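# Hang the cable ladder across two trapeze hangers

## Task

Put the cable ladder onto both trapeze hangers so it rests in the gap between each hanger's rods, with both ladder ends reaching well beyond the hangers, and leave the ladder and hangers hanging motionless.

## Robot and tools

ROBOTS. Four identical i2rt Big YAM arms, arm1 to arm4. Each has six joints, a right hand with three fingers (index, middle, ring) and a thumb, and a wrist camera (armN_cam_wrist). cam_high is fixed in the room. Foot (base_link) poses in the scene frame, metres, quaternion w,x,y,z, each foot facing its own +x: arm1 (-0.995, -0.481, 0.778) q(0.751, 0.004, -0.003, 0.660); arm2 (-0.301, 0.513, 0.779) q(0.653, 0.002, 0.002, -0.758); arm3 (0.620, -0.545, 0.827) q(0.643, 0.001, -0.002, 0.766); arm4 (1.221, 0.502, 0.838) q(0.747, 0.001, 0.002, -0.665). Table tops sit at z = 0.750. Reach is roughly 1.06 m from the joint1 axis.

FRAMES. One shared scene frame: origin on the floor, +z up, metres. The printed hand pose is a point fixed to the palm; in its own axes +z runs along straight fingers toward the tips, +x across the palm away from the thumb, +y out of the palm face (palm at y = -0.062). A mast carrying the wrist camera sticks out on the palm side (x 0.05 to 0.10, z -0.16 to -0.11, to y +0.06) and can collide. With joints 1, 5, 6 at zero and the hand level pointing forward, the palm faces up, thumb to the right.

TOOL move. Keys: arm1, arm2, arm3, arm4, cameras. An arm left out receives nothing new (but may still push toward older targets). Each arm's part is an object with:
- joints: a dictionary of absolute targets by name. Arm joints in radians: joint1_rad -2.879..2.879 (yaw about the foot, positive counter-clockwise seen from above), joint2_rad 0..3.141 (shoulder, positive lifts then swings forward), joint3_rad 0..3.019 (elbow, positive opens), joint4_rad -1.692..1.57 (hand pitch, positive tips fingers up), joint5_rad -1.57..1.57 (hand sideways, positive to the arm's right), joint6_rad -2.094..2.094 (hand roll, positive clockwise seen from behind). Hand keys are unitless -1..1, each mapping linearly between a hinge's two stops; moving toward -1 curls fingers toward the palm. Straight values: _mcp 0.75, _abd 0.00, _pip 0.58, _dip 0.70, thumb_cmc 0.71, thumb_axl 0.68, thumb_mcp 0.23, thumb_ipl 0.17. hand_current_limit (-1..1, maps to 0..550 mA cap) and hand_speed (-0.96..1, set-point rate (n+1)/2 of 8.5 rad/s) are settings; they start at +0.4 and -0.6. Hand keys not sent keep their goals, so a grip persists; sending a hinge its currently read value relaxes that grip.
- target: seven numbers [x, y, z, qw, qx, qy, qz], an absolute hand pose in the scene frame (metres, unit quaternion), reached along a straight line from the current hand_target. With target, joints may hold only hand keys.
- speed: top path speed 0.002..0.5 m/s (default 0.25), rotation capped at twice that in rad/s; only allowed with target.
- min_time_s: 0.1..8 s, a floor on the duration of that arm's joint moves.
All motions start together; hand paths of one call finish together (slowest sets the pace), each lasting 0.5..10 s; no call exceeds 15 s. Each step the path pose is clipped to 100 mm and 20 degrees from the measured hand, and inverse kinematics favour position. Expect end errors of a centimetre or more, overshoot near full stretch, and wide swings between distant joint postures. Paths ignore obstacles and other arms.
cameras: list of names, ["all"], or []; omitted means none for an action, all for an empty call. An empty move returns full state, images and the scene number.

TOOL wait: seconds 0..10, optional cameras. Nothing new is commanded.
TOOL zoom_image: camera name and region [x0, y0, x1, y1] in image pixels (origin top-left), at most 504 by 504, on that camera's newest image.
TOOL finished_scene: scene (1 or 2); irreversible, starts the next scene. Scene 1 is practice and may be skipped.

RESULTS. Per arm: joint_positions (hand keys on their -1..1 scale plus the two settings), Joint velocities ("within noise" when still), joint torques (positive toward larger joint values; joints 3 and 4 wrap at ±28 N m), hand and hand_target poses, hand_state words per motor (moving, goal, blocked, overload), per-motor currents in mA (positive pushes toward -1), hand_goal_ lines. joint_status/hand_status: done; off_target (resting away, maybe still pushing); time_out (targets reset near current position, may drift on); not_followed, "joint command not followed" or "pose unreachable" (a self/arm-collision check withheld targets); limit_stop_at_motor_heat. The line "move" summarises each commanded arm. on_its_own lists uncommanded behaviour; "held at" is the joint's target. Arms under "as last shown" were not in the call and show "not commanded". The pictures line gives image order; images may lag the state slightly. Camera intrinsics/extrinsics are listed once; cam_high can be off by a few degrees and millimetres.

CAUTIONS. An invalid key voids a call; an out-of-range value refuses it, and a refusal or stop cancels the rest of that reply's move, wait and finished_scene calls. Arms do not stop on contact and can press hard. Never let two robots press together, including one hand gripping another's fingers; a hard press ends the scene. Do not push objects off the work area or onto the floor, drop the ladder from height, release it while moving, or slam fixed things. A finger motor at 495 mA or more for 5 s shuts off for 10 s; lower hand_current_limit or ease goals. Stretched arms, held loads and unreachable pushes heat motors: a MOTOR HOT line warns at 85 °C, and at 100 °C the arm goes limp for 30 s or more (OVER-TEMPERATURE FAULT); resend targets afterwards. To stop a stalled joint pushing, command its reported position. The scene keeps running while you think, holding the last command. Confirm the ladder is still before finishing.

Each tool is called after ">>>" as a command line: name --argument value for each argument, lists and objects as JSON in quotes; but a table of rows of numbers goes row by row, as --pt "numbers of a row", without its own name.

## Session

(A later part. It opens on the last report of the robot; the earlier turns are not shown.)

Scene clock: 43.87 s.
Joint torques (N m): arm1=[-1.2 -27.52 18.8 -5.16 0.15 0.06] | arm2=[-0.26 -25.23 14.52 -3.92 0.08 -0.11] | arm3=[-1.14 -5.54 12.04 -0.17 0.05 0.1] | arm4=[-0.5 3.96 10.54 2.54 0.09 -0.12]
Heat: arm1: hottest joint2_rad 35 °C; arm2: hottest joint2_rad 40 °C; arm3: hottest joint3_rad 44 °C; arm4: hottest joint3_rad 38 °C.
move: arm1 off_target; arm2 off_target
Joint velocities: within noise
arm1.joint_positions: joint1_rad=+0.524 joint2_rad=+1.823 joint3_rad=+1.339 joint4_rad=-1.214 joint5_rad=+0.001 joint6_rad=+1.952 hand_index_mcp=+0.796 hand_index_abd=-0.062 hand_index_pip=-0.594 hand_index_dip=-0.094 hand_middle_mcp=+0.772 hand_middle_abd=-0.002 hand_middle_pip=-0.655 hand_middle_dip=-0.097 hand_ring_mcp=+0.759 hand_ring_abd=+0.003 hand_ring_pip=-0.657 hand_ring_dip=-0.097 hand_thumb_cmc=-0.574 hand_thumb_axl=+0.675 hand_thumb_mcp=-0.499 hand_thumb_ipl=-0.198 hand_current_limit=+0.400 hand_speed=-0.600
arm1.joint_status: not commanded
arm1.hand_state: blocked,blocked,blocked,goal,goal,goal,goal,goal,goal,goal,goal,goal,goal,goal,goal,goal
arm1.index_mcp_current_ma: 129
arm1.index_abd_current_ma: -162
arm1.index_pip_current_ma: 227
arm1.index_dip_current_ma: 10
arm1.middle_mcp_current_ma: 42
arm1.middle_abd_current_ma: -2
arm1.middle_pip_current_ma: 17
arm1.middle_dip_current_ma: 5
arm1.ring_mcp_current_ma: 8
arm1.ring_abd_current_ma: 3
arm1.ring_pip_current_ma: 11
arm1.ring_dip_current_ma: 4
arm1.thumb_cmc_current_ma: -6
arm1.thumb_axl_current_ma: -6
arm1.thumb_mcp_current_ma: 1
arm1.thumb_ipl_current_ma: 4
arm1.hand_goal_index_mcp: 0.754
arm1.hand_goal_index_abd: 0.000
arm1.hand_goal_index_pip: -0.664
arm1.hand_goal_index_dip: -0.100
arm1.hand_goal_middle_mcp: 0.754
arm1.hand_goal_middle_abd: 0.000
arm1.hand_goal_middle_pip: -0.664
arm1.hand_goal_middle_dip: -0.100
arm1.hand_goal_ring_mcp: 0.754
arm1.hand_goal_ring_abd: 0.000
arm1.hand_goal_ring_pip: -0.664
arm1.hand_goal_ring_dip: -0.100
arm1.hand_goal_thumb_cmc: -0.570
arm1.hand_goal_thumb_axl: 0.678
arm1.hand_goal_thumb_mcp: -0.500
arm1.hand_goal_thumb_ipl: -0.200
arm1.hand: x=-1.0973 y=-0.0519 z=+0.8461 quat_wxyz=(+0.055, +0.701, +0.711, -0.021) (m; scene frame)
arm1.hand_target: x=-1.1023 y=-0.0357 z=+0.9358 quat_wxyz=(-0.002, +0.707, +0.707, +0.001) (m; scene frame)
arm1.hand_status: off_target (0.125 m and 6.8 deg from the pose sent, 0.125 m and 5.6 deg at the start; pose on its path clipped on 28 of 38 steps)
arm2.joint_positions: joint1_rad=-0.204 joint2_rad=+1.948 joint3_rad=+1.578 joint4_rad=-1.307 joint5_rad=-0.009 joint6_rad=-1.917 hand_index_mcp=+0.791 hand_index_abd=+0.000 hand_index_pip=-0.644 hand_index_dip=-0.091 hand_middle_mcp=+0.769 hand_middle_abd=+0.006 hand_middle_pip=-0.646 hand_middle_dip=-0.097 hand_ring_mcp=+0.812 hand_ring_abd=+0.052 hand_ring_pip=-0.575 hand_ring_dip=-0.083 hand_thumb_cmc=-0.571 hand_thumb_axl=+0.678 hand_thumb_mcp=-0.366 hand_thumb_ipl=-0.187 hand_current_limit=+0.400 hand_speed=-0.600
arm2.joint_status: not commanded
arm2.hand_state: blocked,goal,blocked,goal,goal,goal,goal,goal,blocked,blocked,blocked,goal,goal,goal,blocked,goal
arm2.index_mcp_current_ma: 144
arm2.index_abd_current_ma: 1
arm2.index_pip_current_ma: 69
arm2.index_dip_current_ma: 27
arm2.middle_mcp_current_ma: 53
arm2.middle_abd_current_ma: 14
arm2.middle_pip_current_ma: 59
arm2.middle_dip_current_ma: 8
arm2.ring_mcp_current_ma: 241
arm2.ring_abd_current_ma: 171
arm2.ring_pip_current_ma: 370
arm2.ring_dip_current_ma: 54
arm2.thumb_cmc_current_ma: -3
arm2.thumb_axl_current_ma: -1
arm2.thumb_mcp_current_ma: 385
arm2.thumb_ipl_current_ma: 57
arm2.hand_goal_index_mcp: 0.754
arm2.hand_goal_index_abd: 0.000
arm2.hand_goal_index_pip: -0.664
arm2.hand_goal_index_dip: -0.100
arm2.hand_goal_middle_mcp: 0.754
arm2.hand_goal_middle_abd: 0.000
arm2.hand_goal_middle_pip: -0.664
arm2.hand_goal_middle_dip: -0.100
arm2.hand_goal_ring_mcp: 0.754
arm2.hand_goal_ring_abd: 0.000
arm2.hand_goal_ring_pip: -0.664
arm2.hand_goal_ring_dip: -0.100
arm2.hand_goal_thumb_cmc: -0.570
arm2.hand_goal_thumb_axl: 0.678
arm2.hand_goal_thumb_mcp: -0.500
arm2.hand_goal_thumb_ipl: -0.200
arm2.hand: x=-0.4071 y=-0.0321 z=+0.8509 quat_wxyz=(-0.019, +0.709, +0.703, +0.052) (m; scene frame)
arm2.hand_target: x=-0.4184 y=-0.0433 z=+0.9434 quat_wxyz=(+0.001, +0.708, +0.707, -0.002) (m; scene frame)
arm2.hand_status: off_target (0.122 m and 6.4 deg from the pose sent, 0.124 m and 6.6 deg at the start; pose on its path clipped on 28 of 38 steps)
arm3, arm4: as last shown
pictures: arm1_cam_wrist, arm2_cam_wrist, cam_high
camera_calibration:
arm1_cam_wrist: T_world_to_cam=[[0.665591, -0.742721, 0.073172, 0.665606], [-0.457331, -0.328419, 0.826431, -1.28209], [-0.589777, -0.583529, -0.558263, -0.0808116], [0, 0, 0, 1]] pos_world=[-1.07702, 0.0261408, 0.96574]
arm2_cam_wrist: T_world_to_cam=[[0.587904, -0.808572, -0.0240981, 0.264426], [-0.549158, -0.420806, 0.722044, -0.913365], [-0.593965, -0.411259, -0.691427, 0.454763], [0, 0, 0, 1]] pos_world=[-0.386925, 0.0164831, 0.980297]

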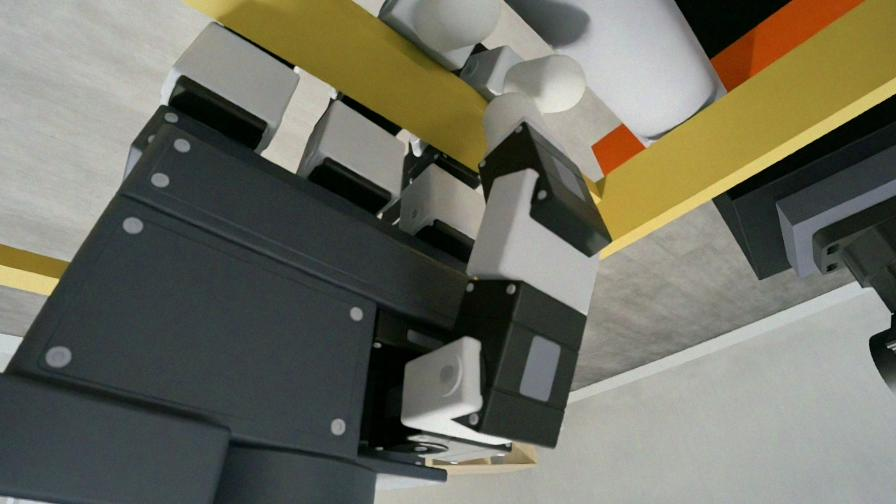

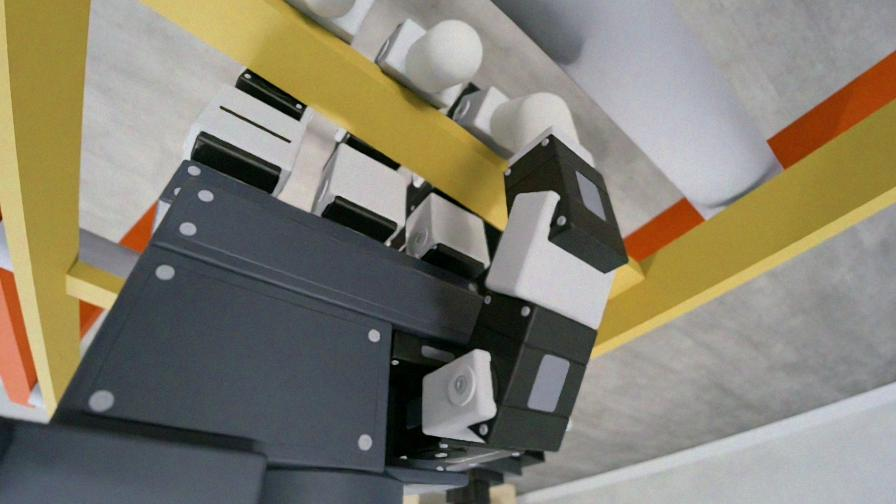

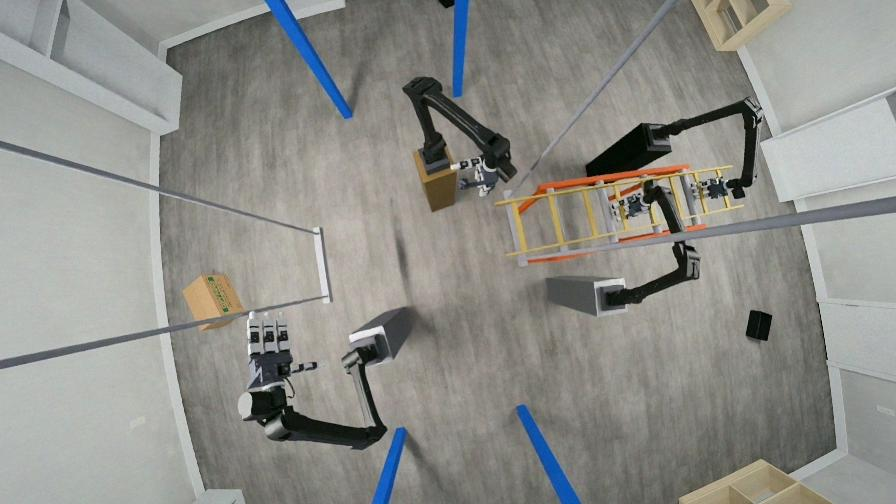

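>>> move --arm2 '{"target": [-0.425, -0.048, 0.828, 0, 0.7071, 0.7071, 0], "speed": 0.08}' --arm1 '{"target": [-1.108, -0.023, 0.825, 0, 0.7071, 0.7071, 0], "speed": 0.08}' --cameras '[]'

>>> move --arm2 '{"joints": {"hand_thumb_mcp": 0.226, "hand_thumb_ipl": 0.168, "hand_index_dip": 0.696, "hand_middle_dip": 0.696, "hand_ring_dip": 0.696}}' --arm1 '{"joints": {"hand_thumb_mcp": 0.226, "hand_thumb_ipl": 0.168, "hand_index_dip": 0.696, "hand_middle_dip": 0.696, "hand_ring_dip": 0.696}}' --cameras '[]'

>>> move --arm2 '{"joints": {"hand_index_pip": 0.576, "hand_middle_pip": 0.576, "hand_ring_pip": 0.576}}' --arm1 '{"joints": {"hand_index_pip": 0.576, "hand_middle_pip": 0.576, "hand_ring_pip": 0.576}}' --cameras '["arm1_cam_wrist", "arm2_cam_wrist"]'

Scene clock: 47.83 s.
Joint torques (N m): arm1=[-0.91 -15.79 8.76 1.36 0.02 0] | arm2=[-0.73 -16.44 7.25 0.57 -0.13 -0.08] | arm3=[-0.97 -5.71 11.9 -0.16 0.05 0.11] | arm4=[-0.44 4.07 10.55 2.48 0.09 -0.12]
Heat: arm1: hottest joint2_rad 36 °C; arm2: hottest joint2_rad 41 °C; arm3: hottest joint3_rad 45 °C; arm4: hottest joint3_rad 39 °C.
move: arm1 off_target; arm2 done
Joint velocities: within noise
arm1.joint_positions: joint1_rad=+0.523 joint2_rad=+1.830 joint3_rad=+1.334 joint4_rad=-1.102 joint5_rad=+0.003 joint6_rad=+1.955 hand_index_mcp=+0.752 hand_index_abd=-0.005 hand_index_pip=-0.642 hand_index_dip=-0.094 hand_middle_mcp=+0.756 hand_middle_abd=-0.002 hand_middle_pip=-0.657 hand_middle_dip=-0.097 hand_ring_mcp=+0.758 hand_ring_abd=+0.002 hand_ring_pip=-0.657 hand_ring_dip=-0.097 hand_thumb_cmc=-0.573 hand_thumb_axl=+0.678 hand_thumb_mcp=-0.496 hand_thumb_ipl=-0.202 hand_current_limit=+0.400 hand_speed=-0.600
arm1.joint_status: not commanded
arm1.hand_state: goal,goal,blocked,goal,goal,goal,goal,goal,goal,goal,goal,goal,goal,goal,goal,goal
arm1.index_mcp_current_ma: -3
arm1.index_abd_current_ma: -7
arm1.index_pip_current_ma: 51
arm1.index_dip_current_ma: 10
arm1.middle_mcp_current_ma: 3
arm1.middle_abd_current_ma: -2
arm1.middle_pip_current_ma: 13
arm1.middle_dip_current_ma: 5
arm1.ring_mcp_current_ma: 7
arm1.ring_abd_current_ma: 3
arm1.ring_pip_current_ma: 11
arm1.ring_dip_current_ma: 4
arm1.thumb_cmc_current_ma: -4
arm1.thumb_axl_current_ma: 0
arm1.thumb_mcp_current_ma: 9
arm1.thumb_ipl_current_ma: -4
arm1.hand_goal_index_mcp: 0.754
arm1.hand_goal_index_abd: 0.000
arm1.hand_goal_index_pip: -0.664
arm1.hand_goal_index_dip: -0.100
arm1.hand_goal_middle_mcp: 0.754
arm1.hand_goal_middle_abd: 0.000
arm1.hand_goal_middle_pip: -0.664
arm1.hand_goal_middle_dip: -0.100
arm1.hand_goal_ring_mcp: 0.754
arm1.hand_goal_ring_abd: 0.000
arm1.hand_goal_ring_pip: -0.664
arm1.hand_goal_ring_dip: -0.100
arm1.hand_goal_thumb_cmc: -0.570
arm1.hand_goal_thumb_axl: 0.678
arm1.hand_goal_thumb_mcp: -0.500
arm1.hand_goal_thumb_ipl: -0.200
arm1.on_its_own: hand_index_pip moved -0.048 toward your old target -0.664
arm1.hand: x=-1.1060 y=-0.0292 z=+0.8339 quat_wxyz=(+0.009, +0.703, +0.711, -0.001) (m; scene frame)
arm1.hand_target: x=-1.1080 y=-0.0231 z=+0.8253 quat_wxyz=(+0.000, +0.707, +0.707, +0.000) (m; scene frame)
arm1.hand_status: off_target (0.011 m and 1.2 deg from the pose sent, 0.037 m and 6.8 deg at the start)
arm2.joint_positions: joint1_rad=-0.209 joint2_rad=+1.942 joint3_rad=+1.530 joint4_rad=-1.154 joint5_rad=-0.004 joint6_rad=-1.927 hand_index_mcp=+0.791 hand_index_abd=+0.000 hand_index_pip=-0.644 hand_index_dip=-0.091 hand_middle_mcp=+0.756 hand_middle_abd=+0.003 hand_middle_pip=-0.657 hand_middle_dip=-0.097 hand_ring_mcp=+0.752 hand_ring_abd=+0.003 hand_ring_pip=-0.653 hand_ring_dip=-0.094 hand_thumb_cmc=-0.571 hand_thumb_axl=+0.678 hand_thumb_mcp=-0.366 hand_thumb_ipl=-0.187 hand_current_limit=+0.400 hand_speed=-0.600
arm2.joint_status: not commanded
arm2.hand_state: blocked,goal,blocked,goal,goal,goal,goal,goal,goal,goal,goal,goal,goal,goal,blocked,goal
arm2.index_mcp_current_ma: 144
arm2.index_abd_current_ma: 1
arm2.index_pip_current_ma: 69
arm2.index_dip_current_ma: 27
arm2.middle_mcp_current_ma: 7
arm2.middle_abd_current_ma: 7
arm2.middle_pip_current_ma: 20
arm2.middle_dip_current_ma: 8
arm2.ring_mcp_current_ma: -5
arm2.ring_abd_current_ma: 7
arm2.ring_pip_current_ma: 35
arm2.ring_dip_current_ma: 18
arm2.thumb_cmc_current_ma: -3
arm2.thumb_axl_current_ma: -1
arm2.thumb_mcp_current_ma: 385
arm2.thumb_ipl_current_ma: 57
arm2.hand_goal_index_mcp: 0.754
arm2.hand_goal_index_abd: 0.000
arm2.hand_goal_index_pip: -0.664
arm2.hand_goal_index_dip: -0.100
arm2.hand_goal_middle_mcp: 0.754
arm2.hand_goal_middle_abd: 0.000
arm2.hand_goal_middle_pip: -0.664
arm2.hand_goal_middle_dip: -0.100
arm2.hand_goal_ring_mcp: 0.754
arm2.hand_goal_ring_abd: 0.000
arm2.hand_goal_ring_pip: -0.664
arm2.hand_goal_ring_dip: -0.100
arm2.hand_goal_thumb_cmc: -0.570
arm2.hand_goal_thumb_axl: 0.678
arm2.hand_goal_thumb_mcp: -0.500
arm2.hand_goal_thumb_ipl: -0.200
arm2.hand: x=-0.4173 y=-0.0479 z=+0.8345 quat_wxyz=(+0.001, +0.708, +0.707, +0.001) (m; scene frame)
arm2.hand_target: x=-0.4249 y=-0.0479 z=+0.8281 quat_wxyz=(+0.000, +0.707, +0.707, +0.000) (m; scene frame)
arm2.hand_status: done (0.010 m and 0.2 deg from the pose sent, 0.033 m and 6.4 deg at the start)
arm3, arm4: as last shown
pictures: none
No camera images: "cameras" was empty.

Scene clock: 49.33 s.
Joint torques (N m): arm1=[-1.79 -14.56 8.88 0.35 0.61 -0.07] | arm2=[-0.44 -16.32 7.31 0.58 -0.18 -0.07] | arm3=[-1.2 -6.12 11.93 -0.2 0.07 0.09] | arm4=[-0.38 3.96 10.58 2.45 0.09 -0.13]
Heat: arm1: hottest joint2_rad 36 °C; arm2: hottest joint2_rad 41 °C; arm3: hottest joint3_rad 45 °C; arm4: hottest joint3_rad 39 °C.
move: arm1 off_target; arm2 done
Joint velocities: within noise
arm1.joint_positions: joint1_rad=+0.535 joint2_rad=+1.819 joint3_rad=+1.334 joint4_rad=-1.075 joint5_rad=-0.012 joint6_rad=+1.963 hand_index_mcp=+0.732 hand_index_abd=-0.001 hand_index_pip=-0.709 hand_index_dip=+0.658 hand_middle_mcp=+0.735 hand_middle_abd=-0.002 hand_middle_pip=-0.698 hand_middle_dip=+0.665 hand_ring_mcp=+0.751 hand_ring_abd=+0.002 hand_ring_pip=-0.672 hand_ring_dip=+0.688 hand_thumb_cmc=-0.573 hand_thumb_axl=+0.675 hand_thumb_mcp=+0.215 hand_thumb_ipl=+0.164 hand_current_limit=+0.400 hand_speed=-0.600
arm1.joint_status: hand_index_dip off_target (ended at +0.658, target +0.696); hand_middle_dip off_target (ended at +0.665, target +0.696); the others done
arm1.hand_state: blocked,goal,blocked,blocked,goal,goal,blocked,blocked,goal,goal,goal,goal,goal,goal,goal,goal
arm1.index_mcp_current_ma: -57
arm1.index_abd_current_ma: -1
arm1.index_pip_current_ma: -130
arm1.index_dip_current_ma: -103
arm1.middle_mcp_current_ma: -45
arm1.middle_abd_current_ma: -2
arm1.middle_pip_current_ma: -89
arm1.middle_dip_current_ma: -81
arm1.ring_mcp_current_ma: -4
arm1.ring_abd_current_ma: 3
arm1.ring_pip_current_ma: -15
arm1.ring_dip_current_ma: -16
arm1.thumb_cmc_current_ma: -4
arm1.thumb_axl_current_ma: -4
arm1.thumb_mcp_current_ma: -30
arm1.thumb_ipl_current_ma: -8
arm1.hand_goal_index_mcp: 0.754
arm1.hand_goal_index_abd: 0.000
arm1.hand_goal_index_pip: -0.664
arm1.hand_goal_index_dip: 0.696
arm1.hand_goal_middle_mcp: 0.754
arm1.hand_goal_middle_abd: 0.000
arm1.hand_goal_middle_pip: -0.664
arm1.hand_goal_middle_dip: 0.696
arm1.hand_goal_ring_mcp: 0.754
arm1.hand_goal_ring_abd: 0.000
arm1.hand_goal_ring_pip: -0.664
arm1.hand_goal_ring_dip: 0.696
arm1.hand_goal_thumb_cmc: -0.570
arm1.hand_goal_thumb_axl: 0.678
arm1.hand_goal_thumb_mcp: 0.226
arm1.hand_goal_thumb_ipl: 0.168
arm1.hand: x=-1.1170 y=-0.0253 z=+0.8367 quat_wxyz=(-0.011, +0.702, +0.712, +0.000) (m; scene frame)
arm1.hand_target: x=-1.1080 y=-0.0231 z=+0.8252 quat_wxyz=(+0.000, +0.707, +0.707, +0.000) (m; scene frame)
arm1.hand_status: not commanded
arm2.joint_positions: joint1_rad=-0.211 joint2_rad=+1.942 joint3_rad=+1.530 joint4_rad=-1.152 joint5_rad=-0.003 joint6_rad=-1.929 hand_index_mcp=+0.760 hand_index_abd=+0.000 hand_index_pip=-0.656 hand_index_dip=+0.693 hand_middle_mcp=+0.756 hand_middle_abd=+0.003 hand_middle_pip=-0.657 hand_middle_dip=+0.694 hand_ring_mcp=+0.753 hand_ring_abd=+0.003 hand_ring_pip=-0.655 hand_ring_dip=+0.693 hand_thumb_cmc=-0.571 hand_thumb_axl=+0.678 hand_thumb_mcp=+0.215 hand_thumb_ipl=+0.164 hand_current_limit=+0.400 hand_speed=-0.600
arm2.joint_status: all done
arm2.hand_state: goal,goal,goal,goal,goal,goal,goal,goal,goal,goal,goal,goal,goal,goal,goal,goal
arm2.index_mcp_current_ma: 18
arm2.index_abd_current_ma: 1
arm2.index_pip_current_ma: 22
arm2.index_dip_current_ma: -7
arm2.middle_mcp_current_ma: 7
arm2.middle_abd_current_ma: 7
arm2.middle_pip_current_ma: 20
arm2.middle_dip_current_ma: -5
arm2.ring_mcp_current_ma: -3
arm2.ring_abd_current_ma: 7
arm2.ring_pip_current_ma: 27
arm2.ring_dip_current_ma: -7
arm2.thumb_cmc_current_ma: -3
arm2.thumb_axl_current_ma: -1
arm2.thumb_mcp_current_ma: -46
arm2.thumb_ipl_current_ma: -14
arm2.hand_goal_index_mcp: 0.754
arm2.hand_goal_index_abd: 0.000
arm2.hand_goal_index_pip: -0.664
arm2.hand_goal_index_dip: 0.696
arm2.hand_goal_middle_mcp: 0.754
arm2.hand_goal_middle_abd: 0.000
arm2.hand_goal_middle_pip: -0.664
arm2.hand_goal_middle_dip: 0.696
arm2.hand_goal_ring_mcp: 0.754
arm2.hand_goal_ring_abd: 0.000
arm2.hand_goal_ring_pip: -0.664
arm2.hand_goal_ring_dip: 0.696
arm2.hand_goal_thumb_cmc: -0.570
arm2.hand_goal_thumb_axl: 0.678
arm2.hand_goal_thumb_mcp: 0.226
arm2.hand_goal_thumb_ipl: 0.168
arm2.hand: x=-0.4188 y=-0.0478 z=+0.8344 quat_wxyz=(+0.001, +0.708, +0.707, +0.000) (m; scene frame)
arm2.hand_target: x=-0.4249 y=-0.0479 z=+0.8281 quat_wxyz=(+0.000, +0.707, +0.707, +0.000) (m; scene frame)
arm2.hand_status: not commanded
arm3, arm4: as last shown
pictures: none
No camera images: "cameras" was empty.

Scene clock: 50.93 s.
Joint torques (N m): arm1=[-1.85 -16.85 8.8 0.16 0.38 -0.15] | arm2=[-0.38 -16.5 7.27 0.58 -0.16 -0.05] | arm3=[-0.79 -5.6 11.9 -0.13 0.07 0.11] | arm4=[-0.44 4.01 10.55 2.51 0.09 -0.13]
Heat: arm1: hottest joint2_rad 36 °C; arm2: hottest joint2_rad 41 °C; arm3: hottest joint3_rad 46 °C; arm4: hottest joint3_rad 39 °C.
move: arm1 done; arm2 done
Joint velocities: within noise
arm1.joint_positions: joint1_rad=+0.530 joint2_rad=+1.844 joint3_rad=+1.333 joint4_rad=-1.073 joint5_rad=-0.006 joint6_rad=+1.969 hand_index_mcp=+0.754 hand_index_abd=-0.001 hand_index_pip=+0.573 hand_index_dip=+0.694 hand_middle_mcp=+0.753 hand_middle_abd=-0.002 hand_middle_pip=+0.573 hand_middle_dip=+0.693 hand_ring_mcp=+0.753 hand_ring_abd=+0.002 hand_ring_pip=+0.573 hand_ring_dip=+0.694 hand_thumb_cmc=-0.573 hand_thumb_axl=+0.675 hand_thumb_mcp=+0.216 hand_thumb_ipl=+0.164 hand_current_limit=+0.400 hand_speed=-0.600
arm1.joint_status: all done
arm1.hand_state: goal,goal,goal,goal,goal,goal,goal,goal,goal,goal,goal,goal,goal,goal,goal,goal
arm1.index_mcp_current_ma: 0
arm1.index_abd_current_ma: -1
arm1.index_pip_current_ma: -5
arm1.index_dip_current_ma: -3
arm1.middle_mcp_current_ma: -1
arm1.middle_abd_current_ma: -2
arm1.middle_pip_current_ma: -4
arm1.middle_dip_current_ma: -3
arm1.ring_mcp_current_ma: -1
arm1.ring_abd_current_ma: 3
arm1.ring_pip_current_ma: -4
arm1.ring_dip_current_ma: -3
arm1.thumb_cmc_current_ma: -3
arm1.thumb_axl_current_ma: -4
arm1.thumb_mcp_current_ma: -27
arm1.thumb_ipl_current_ma: -8
arm1.hand_goal_index_mcp: 0.754
arm1.hand_goal_index_abd: 0.000
arm1.hand_goal_index_pip: 0.576
arm1.hand_goal_index_dip: 0.696
arm1.hand_goal_middle_mcp: 0.754
arm1.hand_goal_middle_abd: 0.000
arm1.hand_goal_middle_pip: 0.576
arm1.hand_goal_middle_dip: 0.696
arm1.hand_goal_ring_mcp: 0.754
arm1.hand_goal_ring_abd: 0.000
arm1.hand_goal_ring_pip: 0.576
arm1.hand_goal_ring_dip: 0.696
arm1.hand_goal_thumb_cmc: -0.570
arm1.hand_goal_thumb_axl: 0.678
arm1.hand_goal_thumb_mcp: 0.226
arm1.hand_goal_thumb_ipl: 0.168
arm1.on_its_own: hand_index_dip moved +0.035 to your old target +0.696; hand_middle_dip moved +0.029 to your old target +0.696
arm1.hand: x=-1.1133 y=-0.0265 z=+0.8256 quat_wxyz=(+0.001, +0.706, +0.708, -0.002) (m; scene frame)
arm1.hand_target: x=-1.1079 y=-0.0232 z=+0.8253 quat_wxyz=(+0.000, +0.707, +0.707, +0.000) (m; scene frame)
arm1.hand_status: not commanded
arm2.joint_positions: joint1_rad=-0.211 joint2_rad=+1.942 joint3_rad=+1.530 joint4_rad=-1.152 joint5_rad=-0.003 joint6_rad=-1.929 hand_index_mcp=+0.756 hand_index_abd=+0.000 hand_index_pip=+0.573 hand_index_dip=+0.693 hand_middle_mcp=+0.755 hand_middle_abd=+0.003 hand_middle_pip=+0.573 hand_middle_dip=+0.694 hand_ring_mcp=+0.753 hand_ring_abd=+0.003 hand_ring_pip=+0.572 hand_ring_dip=+0.693 hand_thumb_cmc=-0.571 hand_thumb_axl=+0.678 hand_thumb_mcp=+0.215 hand_thumb_ipl=+0.164 hand_current_limit=+0.400 hand_speed=-0.600
arm2.joint_status: all done
arm2.hand_state: goal,goal,goal,goal,goal,goal,goal,goal,goal,goal,goal,goal,goal,goal,goal,goal
arm2.index_mcp_current_ma: 4
arm2.index_abd_current_ma: 1
arm2.index_pip_current_ma: -8
arm2.index_dip_current_ma: -7
arm2.middle_mcp_current_ma: 3
arm2.middle_abd_current_ma: 7
arm2.middle_pip_current_ma: -8
arm2.middle_dip_current_ma: -5
arm2.ring_mcp_current_ma: -3
arm2.ring_abd_current_ma: 7
arm2.ring_pip_current_ma: -10
arm2.ring_dip_current_ma: -7
arm2.thumb_cmc_current_ma: -3
arm2.thumb_axl_current_ma: -1
arm2.thumb_mcp_current_ma: -46
arm2.thumb_ipl_current_ma: -14
arm2.hand_goal_index_mcp: 0.754
arm2.hand_goal_index_abd: 0.000
arm2.hand_goal_index_pip: 0.576
arm2.hand_goal_index_dip: 0.696
arm2.hand_goal_middle_mcp: 0.754
arm2.hand_goal_middle_abd: 0.000
arm2.hand_goal_middle_pip: 0.576
arm2.hand_goal_middle_dip: 0.696
arm2.hand_goal_ring_mcp: 0.754
arm2.hand_goal_ring_abd: 0.000
arm2.hand_goal_ring_pip: 0.576
arm2.hand_goal_ring_dip: 0.696
arm2.hand_goal_thumb_cmc: -0.570
arm2.hand_goal_thumb_axl: 0.678
arm2.hand_goal_thumb_mcp: 0.226
arm2.hand_goal_thumb_ipl: 0.168
arm2.hand: x=-0.4188 y=-0.0478 z=+0.8343 quat_wxyz=(+0.001, +0.708, +0.707, +0.000) (m; scene frame)
arm2.hand_target: x=-0.4249 y=-0.0479 z=+0.8281 quat_wxyz=(+0.000, +0.707, +0.707, +0.000) (m; scene frame)
arm2.hand_status: not commanded
arm3, arm4: as last shown
pictures: arm1_cam_wrist, arm2_cam_wrist
camera_calibration:
arm1_cam_wrist: T_world_to_cam=[[0.65842, -0.751759, -0.0366212, 0.778971], [-0.42071, -0.407948, 0.810297, -1.21199], [-0.624088, -0.518109, -0.584874, -0.101266], [0, 0, 0, 1]] pos_world=[-1.08598, 0.0387056, 0.951367]
arm2_cam_wrist: T_world_to_cam=[[0.5924, -0.804984, 0.0326058, 0.21299], [-0.513283, -0.34592, 0.785417, -0.948684], [-0.620969, -0.482017, -0.618108, 0.353961], [0, 0, 0, 1]] pos_world=[-0.39332, 0.0138998, 0.956954]

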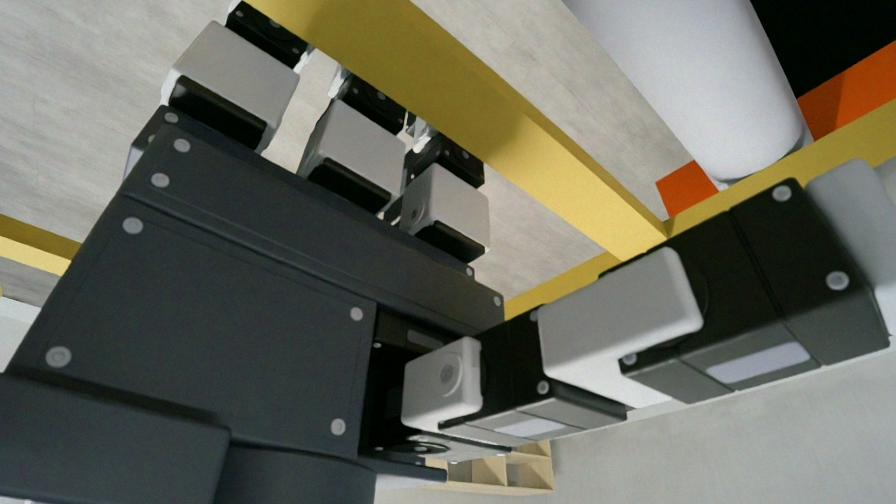

